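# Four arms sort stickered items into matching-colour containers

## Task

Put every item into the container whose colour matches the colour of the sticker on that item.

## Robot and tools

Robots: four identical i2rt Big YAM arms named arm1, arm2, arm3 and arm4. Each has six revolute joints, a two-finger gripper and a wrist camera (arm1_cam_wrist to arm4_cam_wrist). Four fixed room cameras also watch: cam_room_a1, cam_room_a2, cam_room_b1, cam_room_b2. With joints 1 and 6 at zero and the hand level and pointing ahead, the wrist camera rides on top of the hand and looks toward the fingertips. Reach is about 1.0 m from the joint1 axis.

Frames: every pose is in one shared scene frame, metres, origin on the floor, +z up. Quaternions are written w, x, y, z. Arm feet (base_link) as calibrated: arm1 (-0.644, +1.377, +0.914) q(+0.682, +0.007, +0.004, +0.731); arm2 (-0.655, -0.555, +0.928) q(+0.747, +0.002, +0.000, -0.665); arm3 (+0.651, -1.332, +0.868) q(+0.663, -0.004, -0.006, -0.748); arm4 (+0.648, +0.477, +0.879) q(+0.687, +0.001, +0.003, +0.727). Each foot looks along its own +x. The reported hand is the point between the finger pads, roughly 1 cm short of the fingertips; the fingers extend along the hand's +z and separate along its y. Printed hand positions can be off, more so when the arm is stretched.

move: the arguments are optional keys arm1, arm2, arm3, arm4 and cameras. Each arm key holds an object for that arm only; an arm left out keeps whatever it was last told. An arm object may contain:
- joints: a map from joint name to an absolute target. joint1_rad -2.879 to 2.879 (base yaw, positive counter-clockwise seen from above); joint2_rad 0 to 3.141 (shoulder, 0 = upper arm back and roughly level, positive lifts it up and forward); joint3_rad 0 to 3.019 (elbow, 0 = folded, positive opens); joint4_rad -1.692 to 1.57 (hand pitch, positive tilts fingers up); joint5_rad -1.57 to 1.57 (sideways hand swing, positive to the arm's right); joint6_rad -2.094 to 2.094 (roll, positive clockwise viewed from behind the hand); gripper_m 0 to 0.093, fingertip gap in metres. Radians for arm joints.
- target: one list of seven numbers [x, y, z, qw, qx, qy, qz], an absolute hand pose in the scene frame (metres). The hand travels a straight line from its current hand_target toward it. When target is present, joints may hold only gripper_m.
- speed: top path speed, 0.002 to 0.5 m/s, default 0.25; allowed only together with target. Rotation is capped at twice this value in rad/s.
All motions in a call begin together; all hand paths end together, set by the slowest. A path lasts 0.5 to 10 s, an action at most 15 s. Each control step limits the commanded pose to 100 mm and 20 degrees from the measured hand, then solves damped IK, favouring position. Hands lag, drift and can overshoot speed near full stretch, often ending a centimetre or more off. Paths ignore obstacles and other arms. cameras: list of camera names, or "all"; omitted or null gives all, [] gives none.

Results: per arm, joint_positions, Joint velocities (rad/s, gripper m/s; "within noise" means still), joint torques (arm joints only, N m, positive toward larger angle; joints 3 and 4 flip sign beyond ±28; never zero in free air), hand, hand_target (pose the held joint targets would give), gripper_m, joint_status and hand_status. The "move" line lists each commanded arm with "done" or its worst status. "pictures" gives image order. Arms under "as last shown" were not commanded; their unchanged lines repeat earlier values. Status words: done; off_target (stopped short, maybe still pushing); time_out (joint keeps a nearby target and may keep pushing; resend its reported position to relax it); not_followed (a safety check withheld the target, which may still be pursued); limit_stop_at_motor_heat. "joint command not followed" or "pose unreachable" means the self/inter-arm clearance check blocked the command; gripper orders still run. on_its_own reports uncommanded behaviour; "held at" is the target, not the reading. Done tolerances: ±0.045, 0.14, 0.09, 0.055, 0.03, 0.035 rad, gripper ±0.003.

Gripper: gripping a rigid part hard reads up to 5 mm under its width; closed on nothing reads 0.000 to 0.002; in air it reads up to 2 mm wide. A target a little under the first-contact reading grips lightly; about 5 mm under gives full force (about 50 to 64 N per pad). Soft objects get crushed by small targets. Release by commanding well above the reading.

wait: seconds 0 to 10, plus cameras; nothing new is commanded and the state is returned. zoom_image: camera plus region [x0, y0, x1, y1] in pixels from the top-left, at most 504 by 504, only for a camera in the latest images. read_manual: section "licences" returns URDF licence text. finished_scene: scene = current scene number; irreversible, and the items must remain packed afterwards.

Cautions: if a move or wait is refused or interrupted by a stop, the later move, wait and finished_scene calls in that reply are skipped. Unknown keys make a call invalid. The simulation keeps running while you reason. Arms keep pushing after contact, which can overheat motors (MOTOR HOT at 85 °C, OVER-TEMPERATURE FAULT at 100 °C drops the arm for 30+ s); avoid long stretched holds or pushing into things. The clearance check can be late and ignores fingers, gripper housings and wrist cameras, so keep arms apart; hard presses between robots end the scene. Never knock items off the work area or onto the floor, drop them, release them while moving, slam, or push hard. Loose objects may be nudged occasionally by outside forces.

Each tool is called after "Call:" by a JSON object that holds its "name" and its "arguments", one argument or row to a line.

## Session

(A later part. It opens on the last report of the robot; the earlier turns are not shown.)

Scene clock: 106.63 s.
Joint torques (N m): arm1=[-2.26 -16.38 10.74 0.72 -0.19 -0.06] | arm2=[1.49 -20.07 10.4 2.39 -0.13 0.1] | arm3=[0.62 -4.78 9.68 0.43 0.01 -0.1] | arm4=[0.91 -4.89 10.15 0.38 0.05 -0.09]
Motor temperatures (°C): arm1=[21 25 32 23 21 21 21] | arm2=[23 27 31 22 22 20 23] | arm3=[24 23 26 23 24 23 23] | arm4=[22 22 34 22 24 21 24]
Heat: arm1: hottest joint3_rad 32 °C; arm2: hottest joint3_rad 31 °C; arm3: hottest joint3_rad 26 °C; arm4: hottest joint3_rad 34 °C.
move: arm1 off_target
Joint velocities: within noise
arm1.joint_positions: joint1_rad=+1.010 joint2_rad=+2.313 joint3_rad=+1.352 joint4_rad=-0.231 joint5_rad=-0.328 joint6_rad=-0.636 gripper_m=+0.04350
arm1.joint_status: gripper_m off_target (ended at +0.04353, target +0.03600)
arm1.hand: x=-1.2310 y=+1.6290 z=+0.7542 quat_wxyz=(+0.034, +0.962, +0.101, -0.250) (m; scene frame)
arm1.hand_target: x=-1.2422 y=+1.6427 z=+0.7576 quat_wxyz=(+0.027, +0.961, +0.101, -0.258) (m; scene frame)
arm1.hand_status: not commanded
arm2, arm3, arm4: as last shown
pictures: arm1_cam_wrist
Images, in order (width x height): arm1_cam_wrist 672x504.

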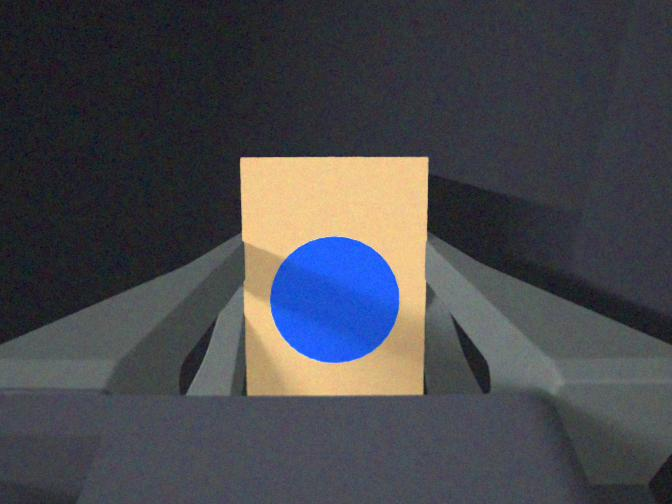

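Call:
{"name": "move", "arguments": {
  "arm1": {"target":[-1.20,1.61,1.02,0.02705,0.9606,0.1010,-0.2574],"speed":0.25},
  "arm2": {"target":[-1.28,-0.49,1.02,0.0248,0.9615,0.0926,-0.2576],"speed":0.25},
  "cameras": []
}}

Call:
{"name": "move", "arguments": {
  "arm1": {"joints":{"joint1_rad":0.7,"joint2_rad":0.9,"joint3_rad":1.0,"joint4_rad":-1.45,"joint5_rad":0,"joint6_rad":0}},
  "arm2": {"joints":{"joint1_rad":-1.5,"joint2_rad":0.9,"joint3_rad":1.0,"joint4_rad":-1.45,"joint5_rad":0,"joint6_rad":0}},
  "cameras": ["arm1_cam_wrist","arm2_cam_wrist"]
}}

Call:
{"name": "move", "arguments": {
  "arm1": {"joints":{"joint1_rad":-2.25}},
  "arm2": {"joints":{"joint1_rad":0.92}},
  "cameras": ["arm1_cam_wrist","arm2_cam_wrist","arm4_cam_wrist"]
}}

Scene clock: 124.93 s.
Joint torques (N m): arm1=[-1.79 -14.51 11.95 0.65 -0.18 0.11] | arm2=[0.03 -18.96 10.51 1.17 -0.35 -0.09] | arm3=[0.62 -4.84 9.72 0.4 0.02 -0.11] | arm4=[1.08 -5.07 10.17 0.36 0.09 -0.08]
Motor temperatures (°C): arm1=[21 26 33 23 21 21 22] | arm2=[23 28 31 22 22 20 24] | arm3=[24 23 27 23 24 23 23] | arm4=[22 22 35 22 24 21 24]
Heat: arm1: hottest joint3_rad 33 °C; arm2: hottest joint3_rad 31 °C; arm3: hottest joint3_rad 27 °C; arm4: hottest joint3_rad 35 °C.
move: arm1 off_target; arm2 done
Joint velocities: within noise
arm1.joint_positions: joint1_rad=+1.010 joint2_rad=+1.788 joint3_rad=+1.295 joint4_rad=-0.693 joint5_rad=-0.322 joint6_rad=-0.635 gripper_m=+0.04350
arm1.joint_status: not commanded
arm1.hand: x=-1.1922 y=+1.6108 z=+1.0085 quat_wxyz=(+0.030, +0.962, +0.100, -0.251) (m; scene frame)
arm1.hand_target: x=-1.1998 y=+1.6098 z=+1.0200 quat_wxyz=(+0.027, +0.961, +0.101, -0.258) (m; scene frame)
arm1.hand_status: off_target (0.014 m and 0.8 deg from the pose sent, 0.268 m and 1.2 deg at the start)
arm2.joint_positions: joint1_rad=-1.830 joint2_rad=+1.793 joint3_rad=+1.309 joint4_rad=-0.574 joint5_rad=-0.168 joint6_rad=-0.283 gripper_m=+0.05264
arm2.joint_status: not commanded
arm2.hand: x=-1.2818 y=-0.4945 z=+1.0218 quat_wxyz=(-0.025, -0.960, -0.089, +0.263) (m; scene frame)
arm2.hand_target: x=-1.2800 y=-0.4900 z=+1.0199 quat_wxyz=(-0.025, -0.961, -0.093, +0.258) (m; scene frame)
arm2.hand_status: done (0.005 m and 0.7 deg from the pose sent, 0.259 m and 1.3 deg at the start)
arm3, arm4: as last shown
pictures: none
No camera images: "cameras" was empty.

Scene clock: 126.57 s.
Joint torques (N m): arm1=[-1.08 -0.79 11.59 0.28 -0.02 0.13] | arm2=[0.44 -4.84 10.48 0.7 0.08 0.21] | arm3=[0.62 -4.78 9.69 0.4 0 -0.1] | arm4=[1.2 -4.89 10.22 0.46 0.1 -0.06]
Motor temperatures (°C): arm1=[21 26 33 23 21 21 22] | arm2=[23 27 31 22 22 20 24] | arm3=[24 23 27 23 24 23 23] | arm4=[22 22 35 22 24 21 24]
Heat: arm1: hottest joint3_rad 33 °C; arm2: hottest joint3_rad 31 °C; arm3: hottest joint3_rad 27 °C; arm4: hottest joint3_rad 35 °C.
move: arm1 done; arm2 done
Joint velocities: within noise
arm1.joint_positions: joint1_rad=+0.693 joint2_rad=+0.895 joint3_rad=+0.993 joint4_rad=-1.440 joint5_rad=+0.001 joint6_rad=-0.009 gripper_m=+0.04351
arm1.joint_status: all done
arm1.hand: x=-0.8280 y=+1.5752 z=+1.1840 quat_wxyz=(-0.044, +0.914, -0.387, -0.112) (m; scene frame)
arm1.hand_target: x=-0.8293 y=+1.5735 z=+1.1852 quat_wxyz=(-0.041, +0.914, -0.388, -0.109) (m; scene frame)
arm1.hand_status: not commanded
arm2.joint_positions: joint1_rad=-1.496 joint2_rad=+0.896 joint3_rad=+1.005 joint4_rad=-1.438 joint5_rad=-0.002 joint6_rad=-0.015 gripper_m=+0.05264
arm2.joint_status: all done
arm2.hand: x=-0.9275 y=-0.6087 z=+1.1990 quat_wxyz=(-0.010, -0.988, -0.102, +0.119) (m; scene frame)
arm2.hand_target: x=-0.9242 y=-0.6068 z=+1.1951 quat_wxyz=(-0.009, -0.990, -0.093, +0.109) (m; scene frame)
arm2.hand_status: not commanded
arm3, arm4: as last shown
pictures: arm1_cam_wrist, arm2_cam_wrist
Images, in order (width x height): arm1_cam_wrist 672x504, arm2_cam_wrist 672x504.

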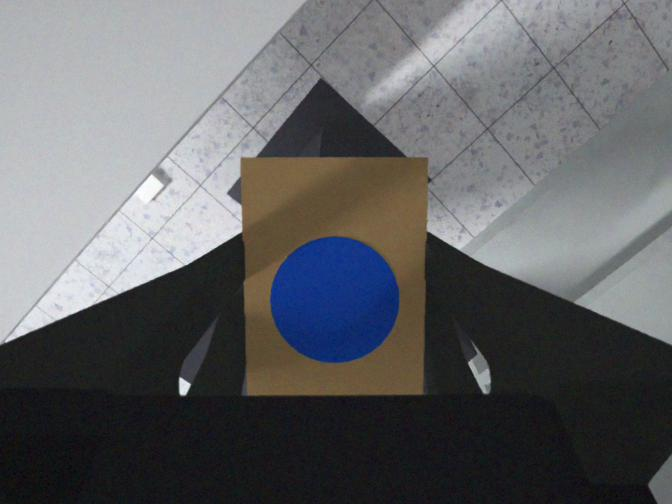

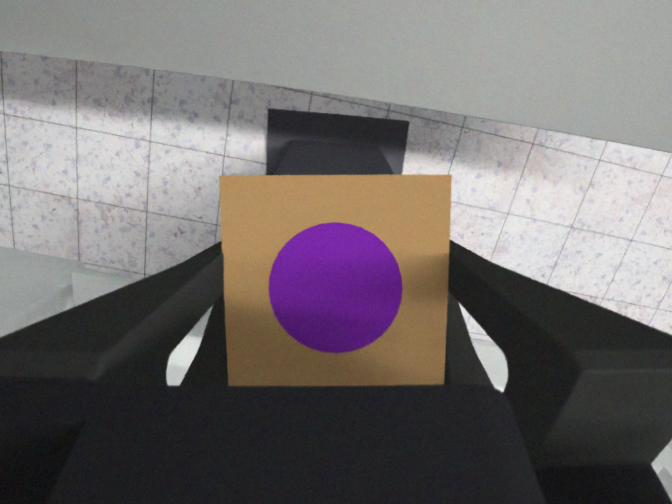

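Scene clock: 129.13 s.
Joint torques (N m): arm1=[-1.9 -1.44 11.51 0.38 -0.05 0.1] | arm2=[0.97 -4.89 10.5 0.66 0.01 0.2] | arm3=[0.67 -4.72 9.76 0.46 0 -0.1] | arm4=[0.91 -4.66 10.15 0.46 0.06 -0.08]
Motor temperatures (°C): arm1=[21 26 33 23 21 21 22] | arm2=[23 27 31 22 22 20 24] | arm3=[24 23 27 23 24 23 23] | arm4=[22 22 35 22 24 21 24]
Heat: arm1: hottest joint3_rad 33 °C; arm2: hottest joint3_rad 31 °C; arm3: hottest joint3_rad 27 °C; arm4: hottest joint3_rad 35 °C.
move: arm1 done; arm2 done
Joint velocities: within noise
arm1.joint_positions: joint1_rad=-2.245 joint2_rad=+0.896 joint3_rad=+0.993 joint4_rad=-1.440 joint5_rad=+0.002 joint6_rad=-0.007 gripper_m=+0.04354
arm1.joint_status: all done
arm1.hand: x=-0.4148 y=+1.2199 z=+1.1763 quat_wxyz=(-0.100, -0.293, -0.950, +0.036) (m; scene frame)
arm1.hand_target: x=-0.4158 y=+1.2194 z=+1.1778 quat_wxyz=(-0.097, -0.299, -0.949, +0.034) (m; scene frame)
arm1.hand_status: not commanded
arm2.joint_positions: joint1_rad=+0.917 joint2_rad=+0.896 joint3_rad=+1.005 joint4_rad=-1.438 joint5_rad=+0.000 joint6_rad=-0.013 gripper_m=+0.05261
arm2.joint_status: all done
arm2.hand: x=-0.4177 y=-0.6980 z=+1.1997 quat_wxyz=(-0.117, -0.257, -0.959, +0.031) (m; scene frame)
arm2.hand_target: x=-0.4205 y=-0.6957 z=+1.1958 quat_wxyz=(-0.107, -0.262, -0.959, +0.027) (m; scene frame)
arm2.hand_status: not commanded
arm3, arm4: as last shown
pictures: arm1_cam_wrist, arm2_cam_wrist, arm4_cam_wrist
Images, in order (width x height): arm1_cam_wrist 672x504, arm2_cam_wrist 672x504, arm4_cam_wrist 672x504.

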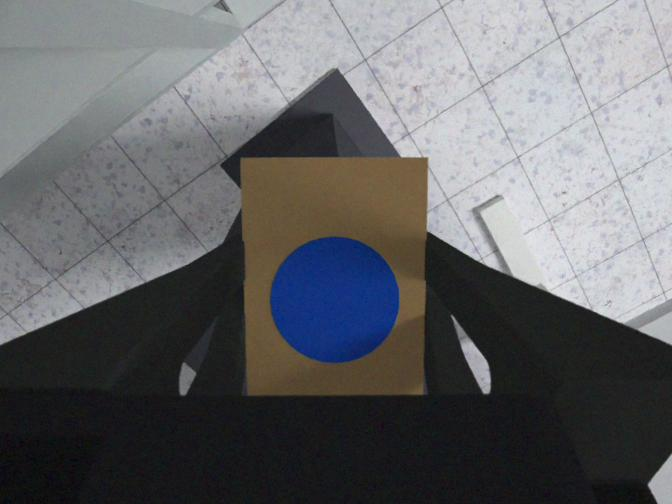

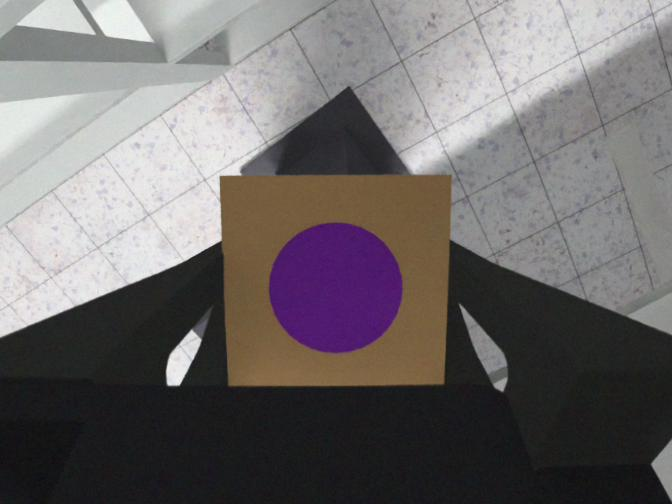

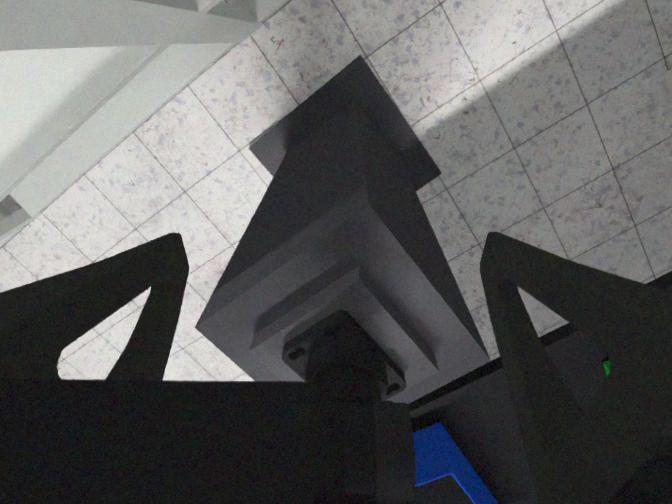

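Call:
{"name": "move", "arguments": {
  "arm1": {"target": [-0.01, 0.93, 1.15, 0.2541, 0.2978, 0.9165, -0.0826], "speed": 0.3},
  "arm2": {"target": [-0.01, -0.93, 1.15, 0.2575, 0.2575, 0.9285, -0.0714], "speed": 0.3},
  "cameras": ["arm1_cam_wrist", "arm2_cam_wrist"]
}}

Scene clock: 164.47 s.
Joint torques (N m): arm1=[-3.37 -19.78 17.62 0.72 0.01 0.11] | arm2=[1.67 -21.71 17.02 1.69 0.15 0.22] | arm3=[0.85 -4.66 9.73 0.4 0.01 -0.1] | arm4=[0.91 -4.78 10.33 0.47 0.09 -0.08]
Motor temperatures (°C): arm1=[21 25 33 23 21 21 22] | arm2=[23 26 33 22 22 20 24] | arm3=[24 23 27 23 24 23 23] | arm4=[22 22 36 22 24 21 24]
Heat: arm1: hottest joint3_rad 33 °C; arm2: hottest joint3_rad 33 °C; arm3: hottest joint3_rad 27 °C; arm4: hottest joint3_rad 36 °C.
move: arm1 off_target; arm2 off_target
Joint velocities: within noise
arm1.joint_positions: joint1_rad=-2.245 joint2_rad=+2.058 joint3_rad=+2.045 joint4_rad=-1.062 joint5_rad=+0.001 joint6_rad=+0.005 gripper_m=+0.04354
arm1.joint_status: not commanded
arm1.hand: x=-0.0177 y=+0.9445 z=+1.1152 quat_wxyz=(-0.227, -0.291, -0.926, +0.074) (m; scene frame)
arm1.hand_target: x=-0.0118 y=+0.9314 z=+1.1501 quat_wxyz=(-0.255, -0.297, -0.916, +0.083) (m; scene frame)
arm1.hand_status: off_target (0.038 m and 3.5 deg from the pose sent, 0.499 m and 18.8 deg at the start)
arm2.joint_positions: joint1_rad=+0.922 joint2_rad=+1.967 joint3_rad=+1.868 joint4_rad=-0.982 joint5_rad=+0.009 joint6_rad=+0.000 gripper_m=+0.05262
arm2.joint_status: not commanded
arm2.hand: x=-0.0302 y=-0.9257 z=+1.1273 quat_wxyz=(-0.234, -0.256, -0.936, +0.066) (m; scene frame)
arm2.hand_target: x=-0.0117 y=-0.9290 z=+1.1502 quat_wxyz=(-0.258, -0.257, -0.928, +0.071) (m; scene frame)
arm2.hand_status: off_target (0.031 m and 2.9 deg from the pose sent, 0.472 m and 17.1 deg at the start)
arm3, arm4: as last shown
pictures: arm1_cam_wrist, arm2_cam_wrist
Images, in order (width x height): arm1_cam_wrist 672x504, arm2_cam_wrist 672x504.

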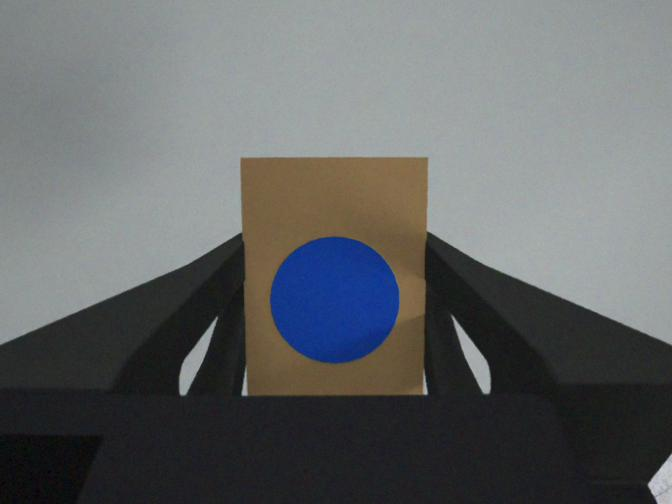

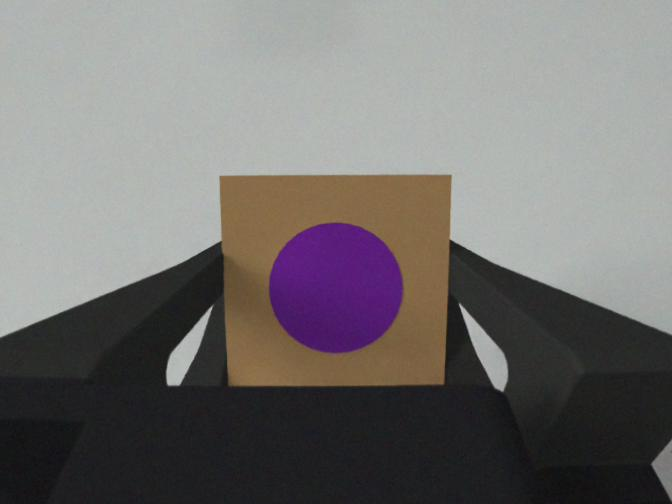

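Call:
{"name": "move", "arguments": {
  "arm1": {"target": [-0.01, 0.93, 1.09, 0.2541, 0.2978, 0.9165, -0.0826], "speed": 0.12},
  "arm2": {"target": [-0.01, -0.93, 1.08, 0.2575, 0.2575, 0.9285, -0.0714], "speed": 0.12},
  "cameras": []
}}

Call:
{"name": "move", "arguments": {
  "arm1": {"target": [-0.01, 0.93, 1.07, 0.2541, 0.2978, 0.9165, -0.0826], "speed": 0.06},
  "arm2": {"target": [-0.01, -0.93, 1.06, 0.2575, 0.2575, 0.9285, -0.0714], "speed": 0.06},
  "cameras": []
}}

Call:
{"name": "move", "arguments": {
  "arm1": {"target": [-0.01, 0.93, 1.055, 0.2541, 0.2978, 0.9165, -0.0826], "speed": 0.06},
  "arm2": {"target": [-0.01, -0.93, 1.045, 0.2575, 0.2575, 0.9285, -0.0714], "speed": 0.06},
  "cameras": ["arm1_cam_wrist", "arm2_cam_wrist"]
}}

Scene clock: 173.27 s.
Joint torques (N m): arm1=[-2.96 -19.78 11.9 1.78 -0.02 0.1] | arm2=[1.61 -21.83 10.85 2.66 0.15 0.21] | arm3=[0.56 -4.72 9.7 0.39 0.02 -0.11] | arm4=[0.62 -4.89 10.17 0.53 0.1 -0.08]
Motor temperatures (°C): arm1=[21 25 35 23 21 21 22] | arm2=[23 27 35 22 22 20 24] | arm3=[24 23 28 23 24 23 23] | arm4=[22 22 37 22 24 21 24]
Heat: arm1: hottest joint3_rad 35 °C; arm2: hottest joint3_rad 35 °C; arm3: hottest joint3_rad 28 °C; arm4: hottest joint3_rad 37 °C.
move: arm1 done; arm2 off_target
Joint velocities: within noise
arm1.joint_positions: joint1_rad=-2.245 joint2_rad=+2.065 joint3_rad=+1.974 joint4_rad=-0.945 joint5_rad=+0.001 joint6_rad=+0.006 gripper_m=+0.04354
arm1.joint_status: not commanded
arm1.hand: x=-0.0108 y=+0.9395 z=+1.0886 quat_wxyz=(-0.245, -0.290, -0.922, +0.080) (m; scene frame)
arm1.hand_target: x=-0.0101 y=+0.9301 z=+1.0900 quat_wxyz=(-0.254, -0.298, -0.917, +0.083) (m; scene frame)
arm1.hand_status: done (0.010 m and 1.5 deg from the pose sent, 0.030 m and 3.5 deg at the start)
arm2.joint_positions: joint1_rad=+0.922 joint2_rad=+1.994 joint3_rad=+1.807 joint4_rad=-0.839 joint5_rad=+0.010 joint6_rad=+0.000 gripper_m=+0.05262
arm2.joint_status: not commanded
arm2.hand: x=-0.0167 y=-0.9337 z=+1.0947 quat_wxyz=(-0.259, -0.255, -0.929, +0.073) (m; scene frame)
arm2.hand_target: x=-0.0104 y=-0.9298 z=+1.0801 quat_wxyz=(-0.257, -0.257, -0.929, +0.071) (m; scene frame)
arm2.hand_status: off_target (0.017 m and 0.4 deg from the pose sent, 0.052 m and 2.9 deg at the start)
arm3, arm4: as last shown
pictures: none
No camera images: "cameras" was empty.

Scene clock: 174.23 s.
Joint torques (N m): arm1=[-3.02 -18.96 11.64 1.98 -0.02 0.11] | arm2=[1.44 -21.07 10.35 2.73 0.15 0.21] | arm3=[0.56 -4.54 9.72 0.4 0.01 -0.1] | arm4=[1.14 -4.78 10.28 0.32 0.05 -0.05]
Motor temperatures (°C): arm1=[21 25 35 23 21 21 22] | arm2=[23 27 35 22 22 20 24] | arm3=[24 23 28 23 24 23 23] | arm4=[22 22 37 22 24 21 24]
Heat: arm1: hottest joint3_rad 35 °C; arm2: hottest joint3_rad 35 °C; arm3: hottest joint3_rad 28 °C; arm4: hottest joint3_rad 37 °C.
move: arm1 done; arm2 off_target
Joint velocities: within noise
arm1.joint_positions: joint1_rad=-2.245 joint2_rad=+2.066 joint3_rad=+1.937 joint4_rad=-0.898 joint5_rad=+0.001 joint6_rad=+0.006 gripper_m=+0.04354
arm1.joint_status: not commanded
arm1.hand: x=-0.0105 y=+0.9392 z=+1.0747 quat_wxyz=(-0.249, -0.290, -0.921, +0.081) (m; scene frame)
arm1.hand_target: x=-0.0102 y=+0.9302 z=+1.0700 quat_wxyz=(-0.254, -0.298, -0.917, +0.083) (m; scene frame)
arm1.hand_status: done (0.010 m and 1.2 deg from the pose sent, 0.021 m and 1.5 deg at the start)
arm2.joint_positions: joint1_rad=+0.922 joint2_rad=+1.997 joint3_rad=+1.778 joint4_rad=-0.793 joint5_rad=+0.010 joint6_rad=+0.000 gripper_m=+0.05262
arm2.joint_status: not commanded
arm2.hand: x=-0.0157 y=-0.9342 z=+1.0833 quat_wxyz=(-0.265, -0.254, -0.927, +0.075) (m; scene frame)
arm2.hand_target: x=-0.0109 y=-0.9296 z=+1.0601 quat_wxyz=(-0.257, -0.257, -0.929, +0.071) (m; scene frame)
arm2.hand_status: off_target (0.024 m and 1.0 deg from the pose sent, 0.035 m and 0.4 deg at the start)
arm3, arm4: as last shown
pictures: none
No camera images: "cameras" was empty.

Scene clock: 175.20 s.
Joint torques (N m): arm1=[-2.73 -18.67 11.55 1.87 0.07 0.16] | arm2=[1.55 -21.19 10.3 2.7 0.15 0.21] | arm3=[0.91 -4.78 9.72 0.46 0.02 -0.11] | arm4=[0.73 -4.78 10.14 0.38 0.09 -0.08]
Motor temperatures (°C): arm1=[21 25 35 23 21 21 22] | arm2=[23 27 35 22 22 20 24] | arm3=[24 23 28 23 24 23 23] | arm4=[22 22 37 22 24 21 24]
Heat: arm1: hottest joint3_rad 35 °C; arm2: hottest joint3_rad 35 °C; arm3: hottest joint3_rad 28 °C; arm4: hottest joint3_rad 37 °C.
move: arm1 done; arm2 off_target
Joint velocities: within noise
arm1.joint_positions: joint1_rad=-2.245 joint2_rad=+2.074 joint3_rad=+1.910 joint4_rad=-0.863 joint5_rad=+0.001 joint6_rad=+0.006 gripper_m=+0.04354
arm1.joint_status: not commanded
arm1.hand: x=-0.0104 y=+0.9390 z=+1.0595 quat_wxyz=(-0.249, -0.290, -0.921, +0.081) (m; scene frame)
arm1.hand_target: x=-0.0102 y=+0.9302 z=+1.0550 quat_wxyz=(-0.254, -0.298, -0.917, +0.083) (m; scene frame)
arm1.hand_status: done (0.010 m and 1.2 deg from the pose sent, 0.022 m and 1.2 deg at the start)
arm2.joint_positions: joint1_rad=+0.922 joint2_rad=+2.010 joint3_rad=+1.755 joint4_rad=-0.759 joint5_rad=+0.010 joint6_rad=+0.000 gripper_m=+0.05262
arm2.joint_status: not commanded
arm2.hand: x=-0.0151 y=-0.9345 z=+1.0673 quat_wxyz=(-0.264, -0.254, -0.927, +0.075) (m; scene frame)
arm2.hand_target: x=-0.0107 y=-0.9297 z=+1.0453 quat_wxyz=(-0.257, -0.257, -0.929, +0.072) (m; scene frame)
arm2.hand_status: off_target (0.023 m and 1.0 deg from the pose sent, 0.039 m and 1.0 deg at the start)
arm3.joint_positions: joint1_rad=-1.991 joint2_rad=+0.903 joint3_rad=+0.991 joint4_rad=-1.451 joint5_rad=+0.000 joint6_rad=+0.005 gripper_m=+0.09402
arm3.joint_status: not commanded
arm3.hand: x=+0.4178 y=-1.1876 z=+1.1284 quat_wxyz=(+0.021, -0.958, +0.269, +0.098) (m; scene frame)
arm3.hand_target: x=+0.4177 y=-1.1846 z=+1.1329 quat_wxyz=(+0.024, -0.957, +0.270, +0.104) (m; scene frame)
arm3.hand_status: not commanded
arm4.joint_positions: joint1_rad=+0.919 joint2_rad=+0.907 joint3_rad=+0.977 joint4_rad=-1.452 joint5_rad=+0.000 joint6_rad=+0.013 gripper_m=+0.09400
arm4.joint_status: not commanded
arm4.hand: x=+0.4266 y=+0.6296 z=+1.1353 quat_wxyz=(-0.025, +0.950, -0.298, -0.092) (m; scene frame)
arm4.hand_target: x=+0.4227 y=+0.6318 z=+1.1475 quat_wxyz=(-0.030, +0.950, -0.291, -0.107) (m; scene frame)
arm4.hand_status: not commanded
pictures: arm1_cam_wrist, arm2_cam_wrist
Images, in order (width x height): arm1_cam_wrist 672x504, arm2_cam_wrist 672x504.

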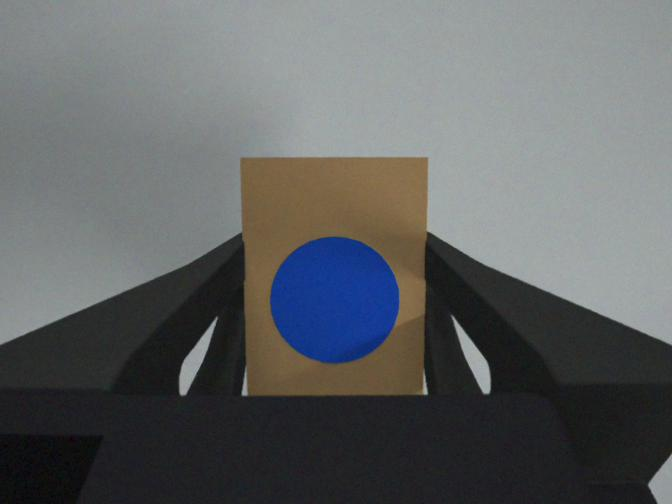

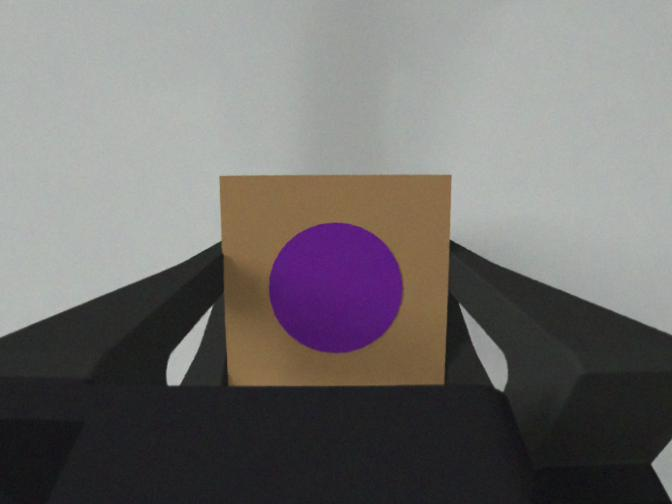

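Call:
{"name": "move", "arguments": {
  "arm1": {"target": [-0.01, 0.93, 1.035, 0.2541, 0.2978, 0.9165, -0.0826], "speed": 0.06},
  "arm2": {"target": [-0.01, -0.93, 1.022, 0.2575, 0.2575, 0.9285, -0.0714], "speed": 0.06},
  "cameras": []
}}

Call:
{"name": "move", "arguments": {
  "arm1": {"target": [-0.01, 0.93, 1.023, 0.2541, 0.2978, 0.9165, -0.0826], "speed": 0.05},
  "arm2": {"target": [-0.01, -0.93, 1.010, 0.2575, 0.2575, 0.9285, -0.0714], "speed": 0.05},
  "cameras": ["arm1_cam_wrist", "arm2_cam_wrist"]
}}

Scene clock: 182.63 s.
Joint torques (N m): arm1=[-2.55 -18.73 11.54 1.92 0.03 0.09] | arm2=[1.61 -21.36 10.24 2.69 0.14 0.21] | arm3=[0.62 -4.72 9.7 0.47 0.01 -0.1] | arm4=[0.85 -5.19 10.21 0.36 0.08 -0.08]
Motor temperatures (°C): arm1=[21 26 35 23 21 21 22] | arm2=[23 27 34 22 22 20 25] | arm3=[24 23 28 23 24 23 23] | arm4=[22 22 37 22 24 21 24]
Heat: arm1: hottest joint3_rad 35 °C; arm2: hottest joint3_rad 34 °C; arm3: hottest joint3_rad 28 °C; arm4: hottest joint3_rad 37 °C.
move: arm1 done; arm2 off_target
Joint velocities: within noise
arm1.joint_positions: joint1_rad=-2.245 joint2_rad=+2.088 joint3_rad=+1.877 joint4_rad=-0.818 joint5_rad=+0.001 joint6_rad=+0.007 gripper_m=+0.04354
arm1.joint_status: not commanded
arm1.hand: x=-0.0104 y=+0.9388 z=+1.0383 quat_wxyz=(-0.248, -0.290, -0.921, +0.080) (m; scene frame)
arm1.hand_target: x=-0.0101 y=+0.9301 z=+1.0353 quat_wxyz=(-0.254, -0.298, -0.916, +0.083) (m; scene frame)
arm1.hand_status: done (0.009 m and 1.2 deg from the pose sent, 0.026 m and 1.2 deg at the start)
arm2.joint_positions: joint1_rad=+0.922 joint2_rad=+2.032 joint3_rad=+1.723 joint4_rad=-0.709 joint5_rad=+0.010 joint6_rad=+0.000 gripper_m=+0.05262
arm2.joint_status: not commanded
arm2.hand: x=-0.0147 y=-0.9346 z=+1.0424 quat_wxyz=(-0.263, -0.254, -0.928, +0.074) (m; scene frame)
arm2.hand_target: x=-0.0107 y=-0.9297 z=+1.0223 quat_wxyz=(-0.257, -0.257, -0.929, +0.072) (m; scene frame)
arm2.hand_status: off_target (0.021 m and 0.8 deg from the pose sent, 0.046 m and 1.0 deg at the start)
arm3, arm4: as last shown
pictures: none
No camera images: "cameras" was empty.

Scene clock: 183.60 s.
Joint torques (N m): arm1=[-2.84 -18.96 11.21 1.91 0.04 0.09] | arm2=[1.49 -20.89 9.96 2.66 0.14 0.21] | arm3=[0.79 -4.66 9.68 0.38 0 -0.1] | arm4=[1.26 -4.78 10.26 0.49 0.09 -0.07]
Motor temperatures (°C): arm1=[21 26 35 23 21 21 22] | arm2=[23 27 34 22 22 20 25] | arm3=[24 23 28 23 24 23 23] | arm4=[22 22 37 22 24 21 24]
Heat: arm1: hottest joint3_rad 35 °C; arm2: hottest joint3_rad 34 °C; arm3: hottest joint3_rad 28 °C; arm4: hottest joint3_rad 37 °C.
move: arm1 done; arm2 off_target
Joint velocities: within noise
arm1.joint_positions: joint1_rad=-2.245 joint2_rad=+2.094 joint3_rad=+1.860 joint4_rad=-0.792 joint5_rad=+0.001 joint6_rad=+0.007 gripper_m=+0.04354
arm1.joint_status: not commanded
arm1.hand: x=-0.0101 y=+0.9386 z=+1.0285 quat_wxyz=(-0.249, -0.290, -0.920, +0.081) (m; scene frame)
arm1.hand_target: x=-0.0102 y=+0.9302 z=+1.0230 quat_wxyz=(-0.254, -0.298, -0.917, +0.083) (m; scene frame)
arm1.hand_status: done (0.010 m and 1.1 deg from the pose sent, 0.017 m and 1.2 deg at the start)
arm2.joint_positions: joint1_rad=+0.922 joint2_rad=+2.036 joint3_rad=+1.711 joint4_rad=-0.682 joint5_rad=+0.010 joint6_rad=+0.000 gripper_m=+0.05262
arm2.joint_status: not commanded
arm2.hand: x=-0.0134 y=-0.9354 z=+1.0365 quat_wxyz=(-0.268, -0.254, -0.926, +0.076) (m; scene frame)
arm2.hand_target: x=-0.0109 y=-0.9296 z=+1.0105 quat_wxyz=(-0.257, -0.258, -0.929, +0.072) (m; scene frame)
arm2.hand_status: off_target (0.027 m and 1.3 deg from the pose sent, 0.033 m and 0.8 deg at the start)
arm3, arm4: as last shown
pictures: arm1_cam_wrist, arm2_cam_wrist
Images, in order (width x height): arm1_cam_wrist 672x504, arm2_cam_wrist 672x504.

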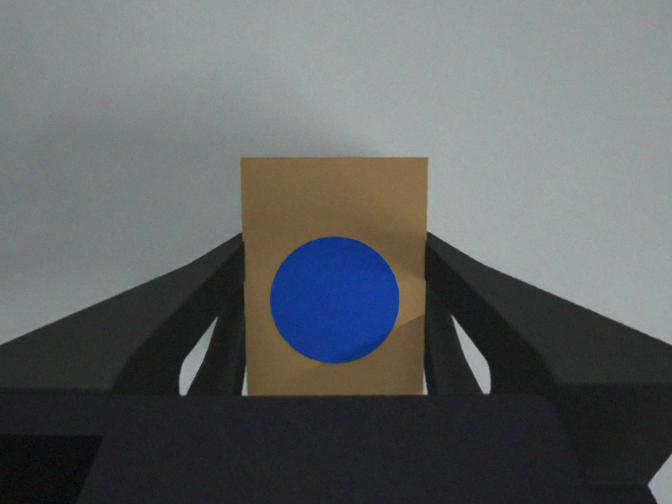

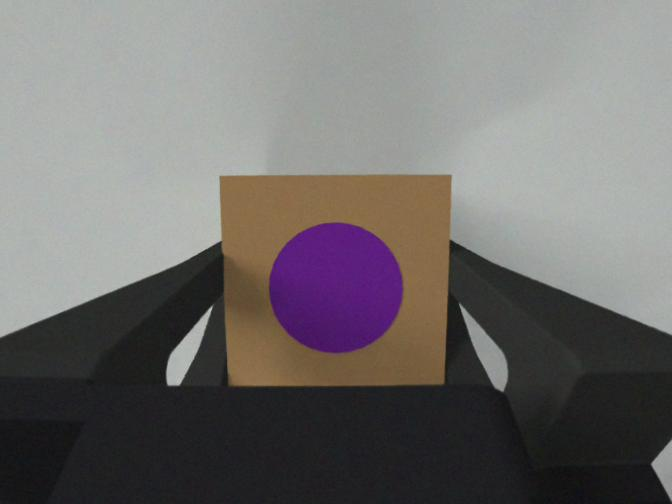

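Call:
{"name": "move", "arguments": {
  "arm1": {"target": [-0.01, 0.93, 1.010, 0.2541, 0.2978, 0.9165, -0.0826], "speed": 0.05},
  "arm2": {"target": [-0.01, -0.93, 1.003, 0.2575, 0.2575, 0.9285, -0.0714], "speed": 0.05},
  "cameras": []
}}

Call:
{"name": "move", "arguments": {
  "arm1": {"target": [-0.01, 0.93, 1.000, 0.2541, 0.2978, 0.9165, -0.0826], "speed": 0.05},
  "cameras": ["arm1_cam_wrist", "arm2_cam_wrist"]
}}

Scene clock: 189.13 s.
Joint torques (N m): arm1=[-2.84 -18.14 10.63 2.07 0.04 0.11] | arm2=[1.55 -20.42 9.54 2.67 0.14 0.2] | arm3=[0.62 -4.6 9.72 0.42 0 -0.11] | arm4=[1.08 -4.78 10.13 0.53 0.07 -0.08]
Motor temperatures (°C): arm1=[21 26 35 23 21 21 22] | arm2=[23 27 33 22 22 20 25] | arm3=[24 23 28 23 24 23 23] | arm4=[22 22 37 22 24 21 24]
Heat: arm1: hottest joint3_rad 35 °C; arm2: hottest joint3_rad 33 °C; arm3: hottest joint3_rad 28 °C; arm4: hottest joint3_rad 37 °C.
move: arm1 off_target; arm2 off_target
Joint velocities: within noise
arm1.joint_positions: joint1_rad=-2.245 joint2_rad=+2.095 joint3_rad=+1.849 joint4_rad=-0.763 joint5_rad=+0.001 joint6_rad=+0.007 gripper_m=+0.04354
arm1.joint_status: not commanded
arm1.hand: x=-0.0082 y=+0.9372 z=+1.0255 quat_wxyz=(-0.257, -0.290, -0.918, +0.083) (m; scene frame)
arm1.hand_target: x=-0.0103 y=+0.9303 z=+1.0102 quat_wxyz=(-0.254, -0.298, -0.916, +0.083) (m; scene frame)
arm1.hand_status: off_target (0.017 m and 1.0 deg from the pose sent, 0.020 m and 1.1 deg at the start)
arm2.joint_positions: joint1_rad=+0.922 joint2_rad=+2.036 joint3_rad=+1.707 joint4_rad=-0.667 joint5_rad=+0.010 joint6_rad=+0.000 gripper_m=+0.05262
arm2.joint_status: not commanded
arm2.hand: x=-0.0120 y=-0.9362 z=+1.0363 quat_wxyz=(-0.272, -0.254, -0.925, +0.077) (m; scene frame)
arm2.hand_target: x=-0.0112 y=-0.9295 z=+1.0037 quat_wxyz=(-0.257, -0.258, -0.929, +0.072) (m; scene frame)
arm2.hand_status: off_target (0.034 m and 1.9 deg from the pose sent, 0.034 m and 1.3 deg at the start)
arm3, arm4: as last shown
pictures: none
No camera images: "cameras" was empty.

Scene clock: 190.10 s.
Joint torques (N m): arm1=[-2.55 -17.61 10.1 1.95 0.07 0.15] | arm2=[1.49 -20.42 9.54 2.74 0.15 0.21] | arm3=[0.67 -4.84 9.72 0.38 0.01 -0.11] | arm4=[0.79 -5.01 10.29 0.42 0.1 -0.06]
Motor temperatures (°C): arm1=[21 26 35 23 21 21 22] | arm2=[23 27 33 22 22 20 25] | arm3=[24 23 28 23 24 23 23] | arm4=[22 22 37 22 24 21 24]
Heat: arm1: hottest joint3_rad 35 °C; arm2: hottest joint3_rad 33 °C; arm3: hottest joint3_rad 28 °C; arm4: hottest joint3_rad 37 °C.
move: arm1 off_target
Joint velocities: within noise
arm1.joint_positions: joint1_rad=-2.245 joint2_rad=+2.095 joint3_rad=+1.842 joint4_rad=-0.741 joint5_rad=+0.001 joint6_rad=+0.009 gripper_m=+0.04354
arm1.joint_status: not commanded
arm1.hand: x=-0.0060 y=+0.9357 z=+1.0250 quat_wxyz=(-0.264, -0.290, -0.916, +0.085) (m; scene frame)
arm1.hand_target: x=-0.0106 y=+0.9306 z=+1.0005 quat_wxyz=(-0.254, -0.298, -0.916, +0.083) (m; scene frame)
arm1.hand_status: off_target (0.026 m and 1.5 deg from the pose sent, 0.026 m and 1.0 deg at the start)
arm2, arm3, arm4: as last shown
pictures: arm1_cam_wrist, arm2_cam_wrist
Images, in order (width x height): arm1_cam_wrist 672x504, arm2_cam_wrist 672x504.

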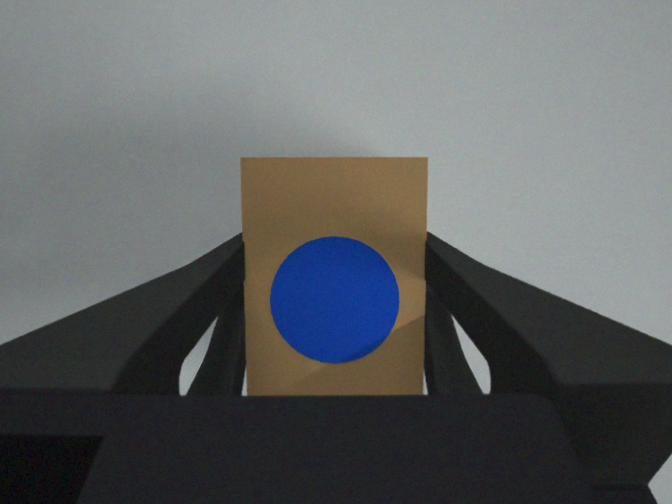

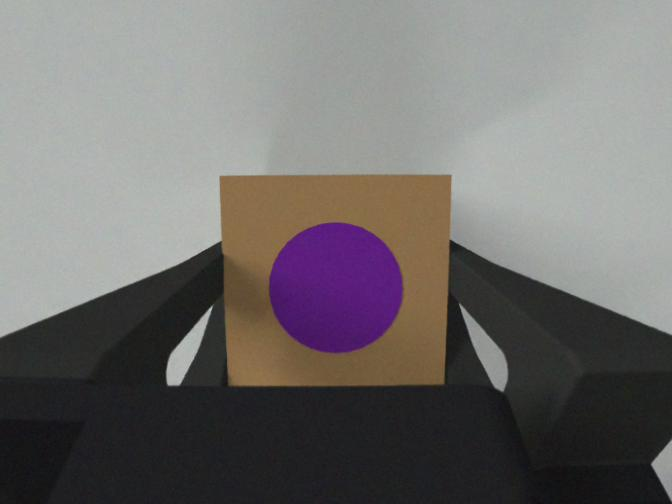

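Call:
{"name": "move", "arguments": {
  "arm1": {"target": [-0.01, 0.93, 1.006, 0.222, 0.3005, 0.9248, -0.0721], "speed": 0.05},
  "arm2": {"target": [-0.01, -0.93, 1.008, 0.2249, 0.2598, 0.937, -0.0624], "speed": 0.05},
  "cameras": []
}}

Call:
{"name": "move", "arguments": {
  "arm1": {"joints": {"gripper_m": 0.09}},
  "arm2": {"joints": {"gripper_m": 0.09}},
  "cameras": ["arm1_cam_wrist", "arm2_cam_wrist"]
}}

Scene clock: 200.50 s.
Joint torques (N m): arm1=[-3.31 -16.26 14.43 0.25 0.02 0.06] | arm2=[1.55 -18.9 13.9 0.69 0.11 0.16] | arm3=[0.73 -4.72 9.69 0.4 0.01 -0.1] | arm4=[1.08 -5.13 10.24 0.57 0.07 -0.1]
Motor temperatures (°C): arm1=[21 26 34 23 21 21 23] | arm2=[23 28 33 22 22 20 25] | arm3=[24 23 28 23 24 23 23] | arm4=[22 22 37 22 24 21 24]
Heat: arm1: hottest joint3_rad 34 °C; arm2: hottest joint3_rad 33 °C; arm3: hottest joint3_rad 28 °C; arm4: hottest joint3_rad 37 °C.
move: arm1 off_target; arm2 off_target
Joint velocities: within noise
arm1.joint_positions: joint1_rad=-2.245 joint2_rad=+2.111 joint3_rad=+1.882 joint4_rad=-0.826 joint5_rad=+0.001 joint6_rad=+0.012 gripper_m=+0.04354
arm1.joint_status: not commanded
arm1.hand: x=-0.0110 y=+0.9391 z=+1.0228 quat_wxyz=(-0.236, -0.294, -0.923, +0.076) (m; scene frame)
arm1.hand_target: x=-0.0107 y=+0.9306 z=+1.0060 quat_wxyz=(-0.223, -0.300, -0.925, +0.072) (m; scene frame)
arm1.hand_status: off_target (0.019 m and 1.9 deg from the pose sent, 0.020 m and 5.3 deg at the start)
arm2.joint_positions: joint1_rad=+0.922 joint2_rad=+2.044 joint3_rad=+1.732 joint4_rad=-0.741 joint5_rad=+0.010 joint6_rad=+0.005 gripper_m=+0.05262
arm2.joint_status: not commanded
arm2.hand: x=-0.0183 y=-0.9325 z=+1.0335 quat_wxyz=(-0.246, -0.258, -0.932, +0.069) (m; scene frame)
arm2.hand_target: x=-0.0113 y=-0.9294 z=+1.0082 quat_wxyz=(-0.226, -0.260, -0.937, +0.063) (m; scene frame)
arm2.hand_status: off_target (0.027 m and 2.7 deg from the pose sent, 0.029 m and 5.9 deg at the start)
arm3, arm4: as last shown
pictures: none
No camera images: "cameras" was empty.

Scene clock: 201.33 s.
Joint torques (N m): arm1=[-2.49 -18.67 14.31 0.8 0.07 0.02] | arm2=[1.73 -21.54 13.83 1.13 0.11 0.17] | arm3=[0.62 -4.95 9.74 0.43 0.02 -0.1] | arm4=[0.62 -5.19 10.13 0.38 0.07 -0.1]
Motor temperatures (°C): arm1=[21 26 35 23 21 21 22] | arm2=[23 28 33 22 22 20 25] | arm3=[24 23 28 23 24 23 23] | arm4=[22 22 37 22 24 21 24]
Heat: arm1: hottest joint3_rad 35 °C; arm2: hottest joint3_rad 33 °C; arm3: hottest joint3_rad 28 °C; arm4: hottest joint3_rad 37 °C.
move: arm1 done; arm2 done
Joint velocities: within noise
arm1.joint_positions: joint1_rad=-2.250 joint2_rad=+2.136 joint3_rad=+1.882 joint4_rad=-0.839 joint5_rad=-0.001 joint6_rad=+0.015 gripper_m=+0.08996
arm1.joint_status: all done
arm1.hand: x=-0.0157 y=+0.9383 z=+1.0026 quat_wxyz=(-0.219, -0.299, -0.926, +0.070) (m; scene frame)
arm1.hand_target: x=-0.0107 y=+0.9306 z=+1.0060 quat_wxyz=(-0.223, -0.300, -0.925, +0.072) (m; scene frame)
arm1.hand_status: not commanded
arm2.joint_positions: joint1_rad=+0.922 joint2_rad=+2.072 joint3_rad=+1.732 joint4_rad=-0.754 joint5_rad=+0.010 joint6_rad=+0.005 gripper_m=+0.08993
arm2.joint_status: all done
arm2.hand: x=-0.0215 y=-0.9305 z=+1.0123 quat_wxyz=(-0.227, -0.259, -0.937, +0.064) (m; scene frame)
arm2.hand_target: x=-0.0113 y=-0.9293 z=+1.0081 quat_wxyz=(-0.226, -0.260, -0.937, +0.063) (m; scene frame)
arm2.hand_status: not commanded
arm3, arm4: as last shown
pictures: arm1_cam_wrist, arm2_cam_wrist
Images, in order (width x height): arm1_cam_wrist 672x504, arm2_cam_wrist 672x504.

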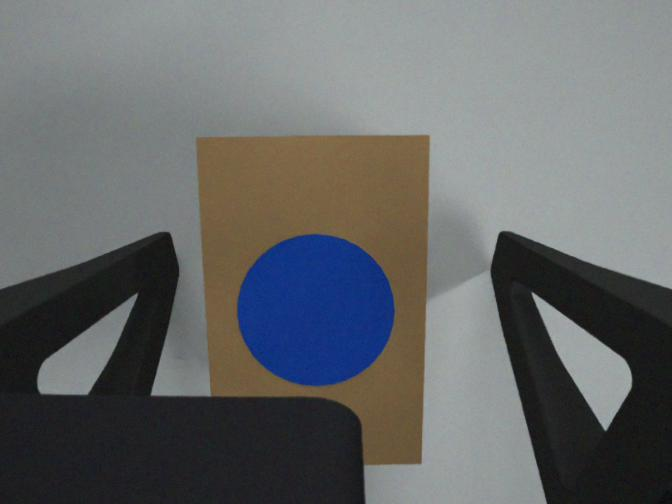

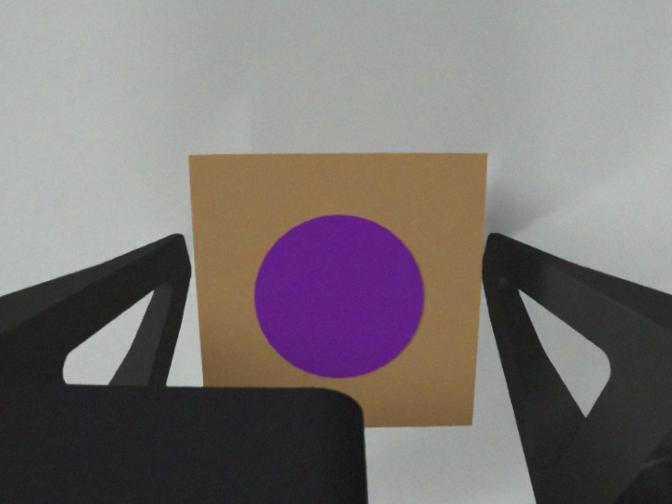

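Call:
{"name": "move", "arguments": {
  "arm1": {"target": [-0.018, 0.94, 1.11, 0.238, 0.296, 0.9225, -0.077], "speed": 0.2},
  "arm2": {"target": [-0.025, -0.928, 1.12, 0.24, 0.259, 0.933, -0.067], "speed": 0.2},
  "cameras": []
}}

Call:
{"name": "move", "arguments": {
  "arm1": {"target": [-0.30, 1.10, 1.15, 0.2541, 0.2978, 0.9165, -0.0826], "speed": 0.4},
  "arm2": {"target": [-0.32, -0.74, 1.15, 0.2575, 0.2575, 0.9285, -0.0714], "speed": 0.4},
  "cameras": ["arm1_cam_wrist", "arm2_cam_wrist"]
}}

Scene clock: 213.10 s.
Joint torques (N m): arm1=[-2.61 -20.01 16.17 0.55 0.08 -0.01] | arm2=[0.85 -22.12 15.09 1.1 -0.02 0.1] | arm3=[0.62 -4.72 9.72 0.44 0.01 -0.1] | arm4=[0.79 -4.84 10.25 0.36 0.1 -0.03]
Motor temperatures (°C): arm1=[21 26 36 23 21 21 22] | arm2=[23 27 33 22 22 20 24] | arm3=[24 23 28 23 24 23 23] | arm4=[22 22 38 22 24 21 24]
Heat: arm1: hottest joint3_rad 36 °C; arm2: hottest joint3_rad 33 °C; arm3: hottest joint3_rad 28 °C; arm4: hottest joint3_rad 38 °C.
move: arm1 off_target; arm2 off_target
Joint velocities: within noise
arm1.joint_positions: joint1_rad=-2.250 joint2_rad=+2.050 joint3_rad=+1.950 joint4_rad=-0.998 joint5_rad=-0.001 joint6_rad=+0.015 gripper_m=+0.08996
arm1.joint_status: not commanded
arm1.hand: x=-0.0276 y=+0.9473 z=+1.0812 quat_wxyz=(-0.216, -0.299, -0.927, +0.069) (m; scene frame)
arm1.hand_target: x=-0.0191 y=+0.9409 z=+1.1102 quat_wxyz=(-0.238, -0.296, -0.922, +0.077) (m; scene frame)
arm1.hand_status: off_target (0.031 m and 2.7 deg from the pose sent, 0.107 m and 2.4 deg at the start)
arm2.joint_positions: joint1_rad=+0.922 joint2_rad=+1.964 joint3_rad=+1.811 joint4_rad=-0.934 joint5_rad=+0.010 joint6_rad=+0.005 gripper_m=+0.08993
arm2.joint_status: not commanded
arm2.hand: x=-0.0345 y=-0.9233 z=+1.1063 quat_wxyz=(-0.230, -0.259, -0.936, +0.065) (m; scene frame)
arm2.hand_target: x=-0.0256 y=-0.9277 z=+1.1198 quat_wxyz=(-0.240, -0.259, -0.933, +0.067) (m; scene frame)
arm2.hand_status: off_target (0.017 m and 1.2 deg from the pose sent, 0.108 m and 1.5 deg at the start)
arm3, arm4: as last shown
pictures: none
No camera images: "cameras" was empty.

Scene clock: 214.67 s.
Joint torques (N m): arm1=[-2.49 -5.36 11.84 0.84 -0.05 -0.05] | arm2=[1.49 -6.12 10.54 1.28 0.18 0.21] | arm3=[0.67 -4.78 9.7 0.44 0.02 -0.11] | arm4=[0.97 -4.84 10.35 0.55 0.08 -0.07]
Motor temperatures (°C): arm1=[21 26 36 23 21 21 22] | arm2=[23 27 33 22 22 20 24] | arm3=[24 23 28 23 24 23 23] | arm4=[22 22 38 22 24 21 24]
Heat: arm1: hottest joint3_rad 36 °C; arm2: hottest joint3_rad 33 °C; arm3: hottest joint3_rad 28 °C; arm4: hottest joint3_rad 38 °C.
move: arm1 done; arm2 off_target
Joint velocities: within noise
arm1.joint_positions: joint1_rad=-2.331 joint2_rad=+1.147 joint3_rad=+1.011 joint4_rad=-0.869 joint5_rad=-0.041 joint6_rad=-0.047 gripper_m=+0.08996
arm1.joint_status: not commanded
arm1.hand: x=-0.2979 y=+1.1024 z=+1.1523 quat_wxyz=(-0.260, -0.298, -0.915, +0.083) (m; scene frame)
arm1.hand_target: x=-0.3001 y=+1.1000 z=+1.1500 quat_wxyz=(-0.254, -0.298, -0.916, +0.083) (m; scene frame)
arm1.hand_status: done (0.004 m and 0.7 deg from the pose sent, 0.320 m and 4.7 deg at the start)
arm2.joint_positions: joint1_rad=+0.958 joint2_rad=+0.997 joint3_rad=+0.878 joint4_rad=-0.873 joint5_rad=+0.028 joint6_rad=+0.029 gripper_m=+0.08993
arm2.joint_status: not commanded
arm2.hand: x=-0.3177 y=-0.7446 z=+1.1623 quat_wxyz=(-0.275, -0.253, -0.924, +0.077) (m; scene frame)
arm2.hand_target: x=-0.3202 y=-0.7400 z=+1.1502 quat_wxyz=(-0.258, -0.258, -0.929, +0.072) (m; scene frame)
arm2.hand_status: off_target (0.013 m and 2.2 deg from the pose sent, 0.342 m and 3.3 deg at the start)
arm3.joint_positions: joint1_rad=-1.991 joint2_rad=+0.903 joint3_rad=+0.991 joint4_rad=-1.451 joint5_rad=+0.000 joint6_rad=+0.005 gripper_m=+0.09402
arm3.joint_status: not commanded
arm3.hand: x=+0.4178 y=-1.1876 z=+1.1284 quat_wxyz=(+0.021, -0.958, +0.269, +0.098) (m; scene frame)
arm3.hand_target: x=+0.4177 y=-1.1846 z=+1.1329 quat_wxyz=(+0.024, -0.957, +0.270, +0.104) (m; scene frame)
arm3.hand_status: not commanded
arm4.joint_positions: joint1_rad=+0.919 joint2_rad=+0.907 joint3_rad=+0.977 joint4_rad=-1.452 joint5_rad=+0.000 joint6_rad=+0.013 gripper_m=+0.09400
arm4.joint_status: not commanded
arm4.hand: x=+0.4266 y=+0.6296 z=+1.1353 quat_wxyz=(-0.025, +0.950, -0.298, -0.092) (m; scene frame)
arm4.hand_target: x=+0.4227 y=+0.6318 z=+1.1475 quat_wxyz=(-0.030, +0.950, -0.291, -0.107) (m; scene frame)
arm4.hand_status: not commanded
pictures: arm1_cam_wrist, arm2_cam_wrist
Images, in order (width x height): arm1_cam_wrist 672x504, arm2_cam_wrist 672x504.

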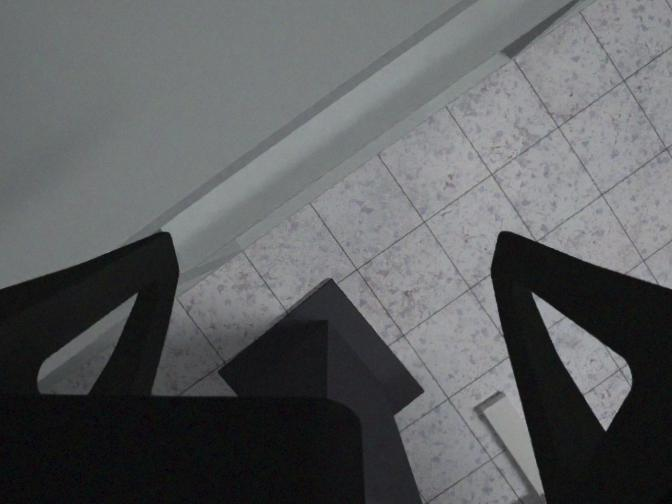

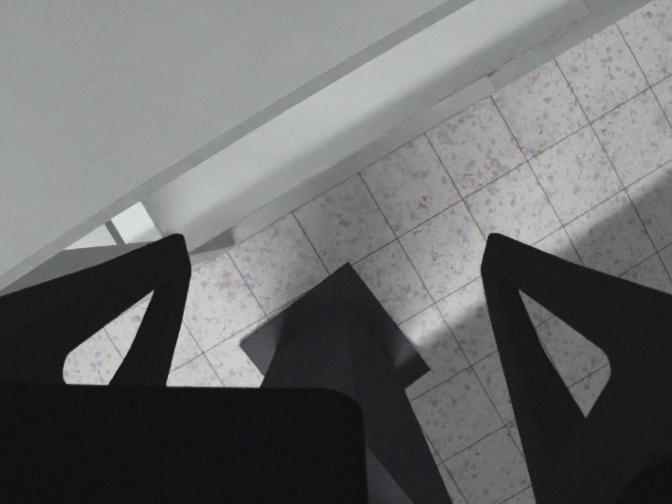

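Call:
{"name": "move", "arguments": {
  "arm1": {"joints": {"joint1_rad": -2.25, "joint2_rad": 0.9, "joint3_rad": 1.0, "joint4_rad": -1.45, "joint5_rad": 0, "joint6_rad": 0}},
  "arm2": {"joints": {"joint1_rad": 0.92, "joint2_rad": 0.9, "joint3_rad": 1.0, "joint4_rad": -1.45, "joint5_rad": 0, "joint6_rad": 0}},
  "arm4": {"target": [-0.027, 0.976, 1.13, -0.0839, 0.9154, -0.2974, -0.2581], "speed": 0.3},
  "arm3": {"target": [-0.031, -0.925, 1.13, -0.0725, 0.9275, -0.2575, -0.2615], "speed": 0.3},
  "cameras": ["arm3_cam_wrist", "arm4_cam_wrist"]
}}

Scene clock: 227.00 s.
Joint torques (N m): arm1=[-2.2 -0.44 11.86 0.44 0.13 0.14] | arm2=[0.44 -4.37 14.16 0.58 -0.18 -0.08] | arm3=[2.26 -25.41 14.11 0.66 0.11 -0.07] | arm4=[0.09 -24.94 12.44 0.44 0.1 -0.02]
Motor temperatures (°C): arm1=[21 26 35 23 21 21 22] | arm2=[23 27 34 22 22 20 24] | arm3=[24 24 28 23 24 23 23] | arm4=[22 22 38 22 24 21 24]
Heat: arm1: hottest joint3_rad 35 °C; arm2: hottest joint3_rad 34 °C; arm3: hottest joint3_rad 28 °C; arm4: hottest joint3_rad 38 °C.
move: arm1 done; arm2 done; arm3 off_target; arm4 off_target
Joint velocities: within noise
arm1.joint_positions: joint1_rad=-2.249 joint2_rad=+0.893 joint3_rad=+0.990 joint4_rad=-1.439 joint5_rad=-0.002 joint6_rad=-0.009 gripper_m=+0.08996
arm1.joint_status: all done
arm1.hand: x=-0.4158 y=+1.2201 z=+1.1757 quat_wxyz=(-0.101, -0.294, -0.950, +0.035) (m; scene frame)
arm1.hand_target: x=-0.4157 y=+1.2195 z=+1.1778 quat_wxyz=(-0.097, -0.298, -0.949, +0.034) (m; scene frame)
arm1.hand_status: not commanded
arm2.joint_positions: joint1_rad=+0.925 joint2_rad=+0.892 joint3_rad=+0.961 joint4_rad=-1.437 joint5_rad=+0.003 joint6_rad=+0.015 gripper_m=+0.08994
arm2.joint_status: all done
arm2.hand: x=-0.4251 y=-0.6920 z=+1.1814 quat_wxyz=(-0.098, -0.267, -0.958, +0.026) (m; scene frame)
arm2.hand_target: x=-0.4204 y=-0.6957 z=+1.1957 quat_wxyz=(-0.107, -0.262, -0.959, +0.027) (m; scene frame)
arm2.hand_status: not commanded
arm3.joint_positions: joint1_rad=-1.991 joint2_rad=+2.135 joint3_rad=+2.257 joint4_rad=-1.176 joint5_rad=+0.013 joint6_rad=+0.005 gripper_m=+0.09402
arm3.joint_status: not commanded
arm3.hand: x=-0.0185 y=-0.9231 z=+1.1075 quat_wxyz=(+0.067, -0.931, +0.264, +0.242) (m; scene frame)
arm3.hand_target: x=-0.0298 y=-0.9256 z=+1.1299 quat_wxyz=(+0.073, -0.927, +0.257, +0.262) (m; scene frame)
arm3.hand_status: off_target (0.026 m and 2.5 deg from the pose sent, 0.520 m and 20.0 deg at the start)
arm4.joint_positions: joint1_rad=+0.888 joint2_rad=+2.379 joint3_rad=+2.703 joint4_rad=-1.349 joint5_rad=+0.000 joint6_rad=+0.000 gripper_m=+0.09400
arm4.joint_status: not commanded
arm4.hand: x=-0.0250 y=+0.9665 z=+1.1349 quat_wxyz=(-0.081, +0.916, -0.297, -0.258) (m; scene frame)
arm4.hand_target: x=-0.0264 y=+0.9756 z=+1.1297 quat_wxyz=(-0.084, +0.915, -0.297, -0.260) (m; scene frame)
arm4.hand_status: off_target (0.011 m and 0.4 deg from the pose sent, 0.571 m and 20.7 deg at the start)
pictures: arm3_cam_wrist, arm4_cam_wrist
Images, in order (width x height): arm3_cam_wrist 672x504, arm4_cam_wrist 672x504.

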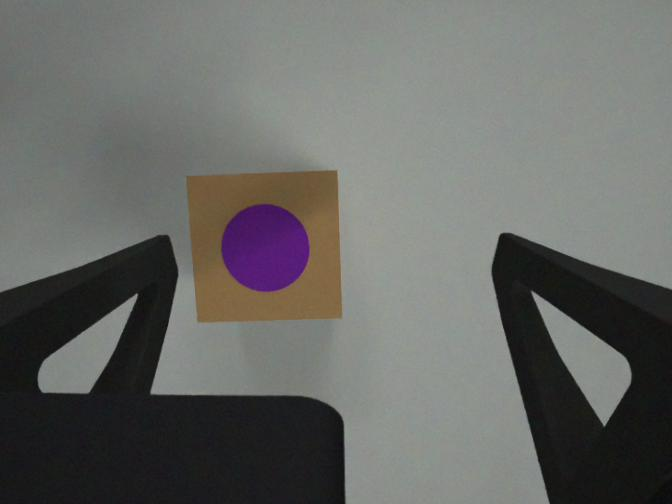

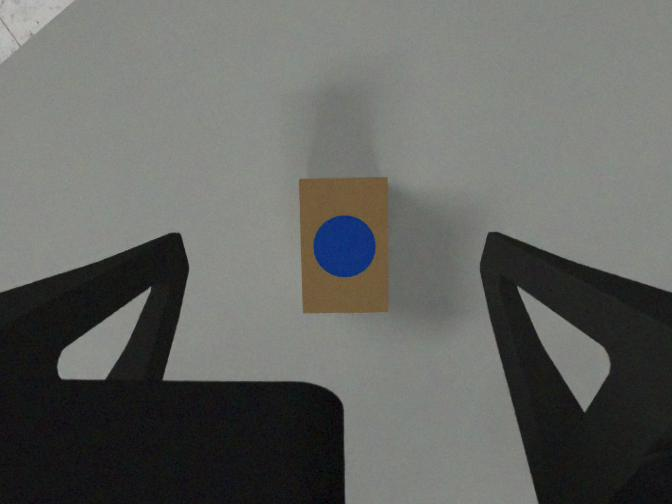

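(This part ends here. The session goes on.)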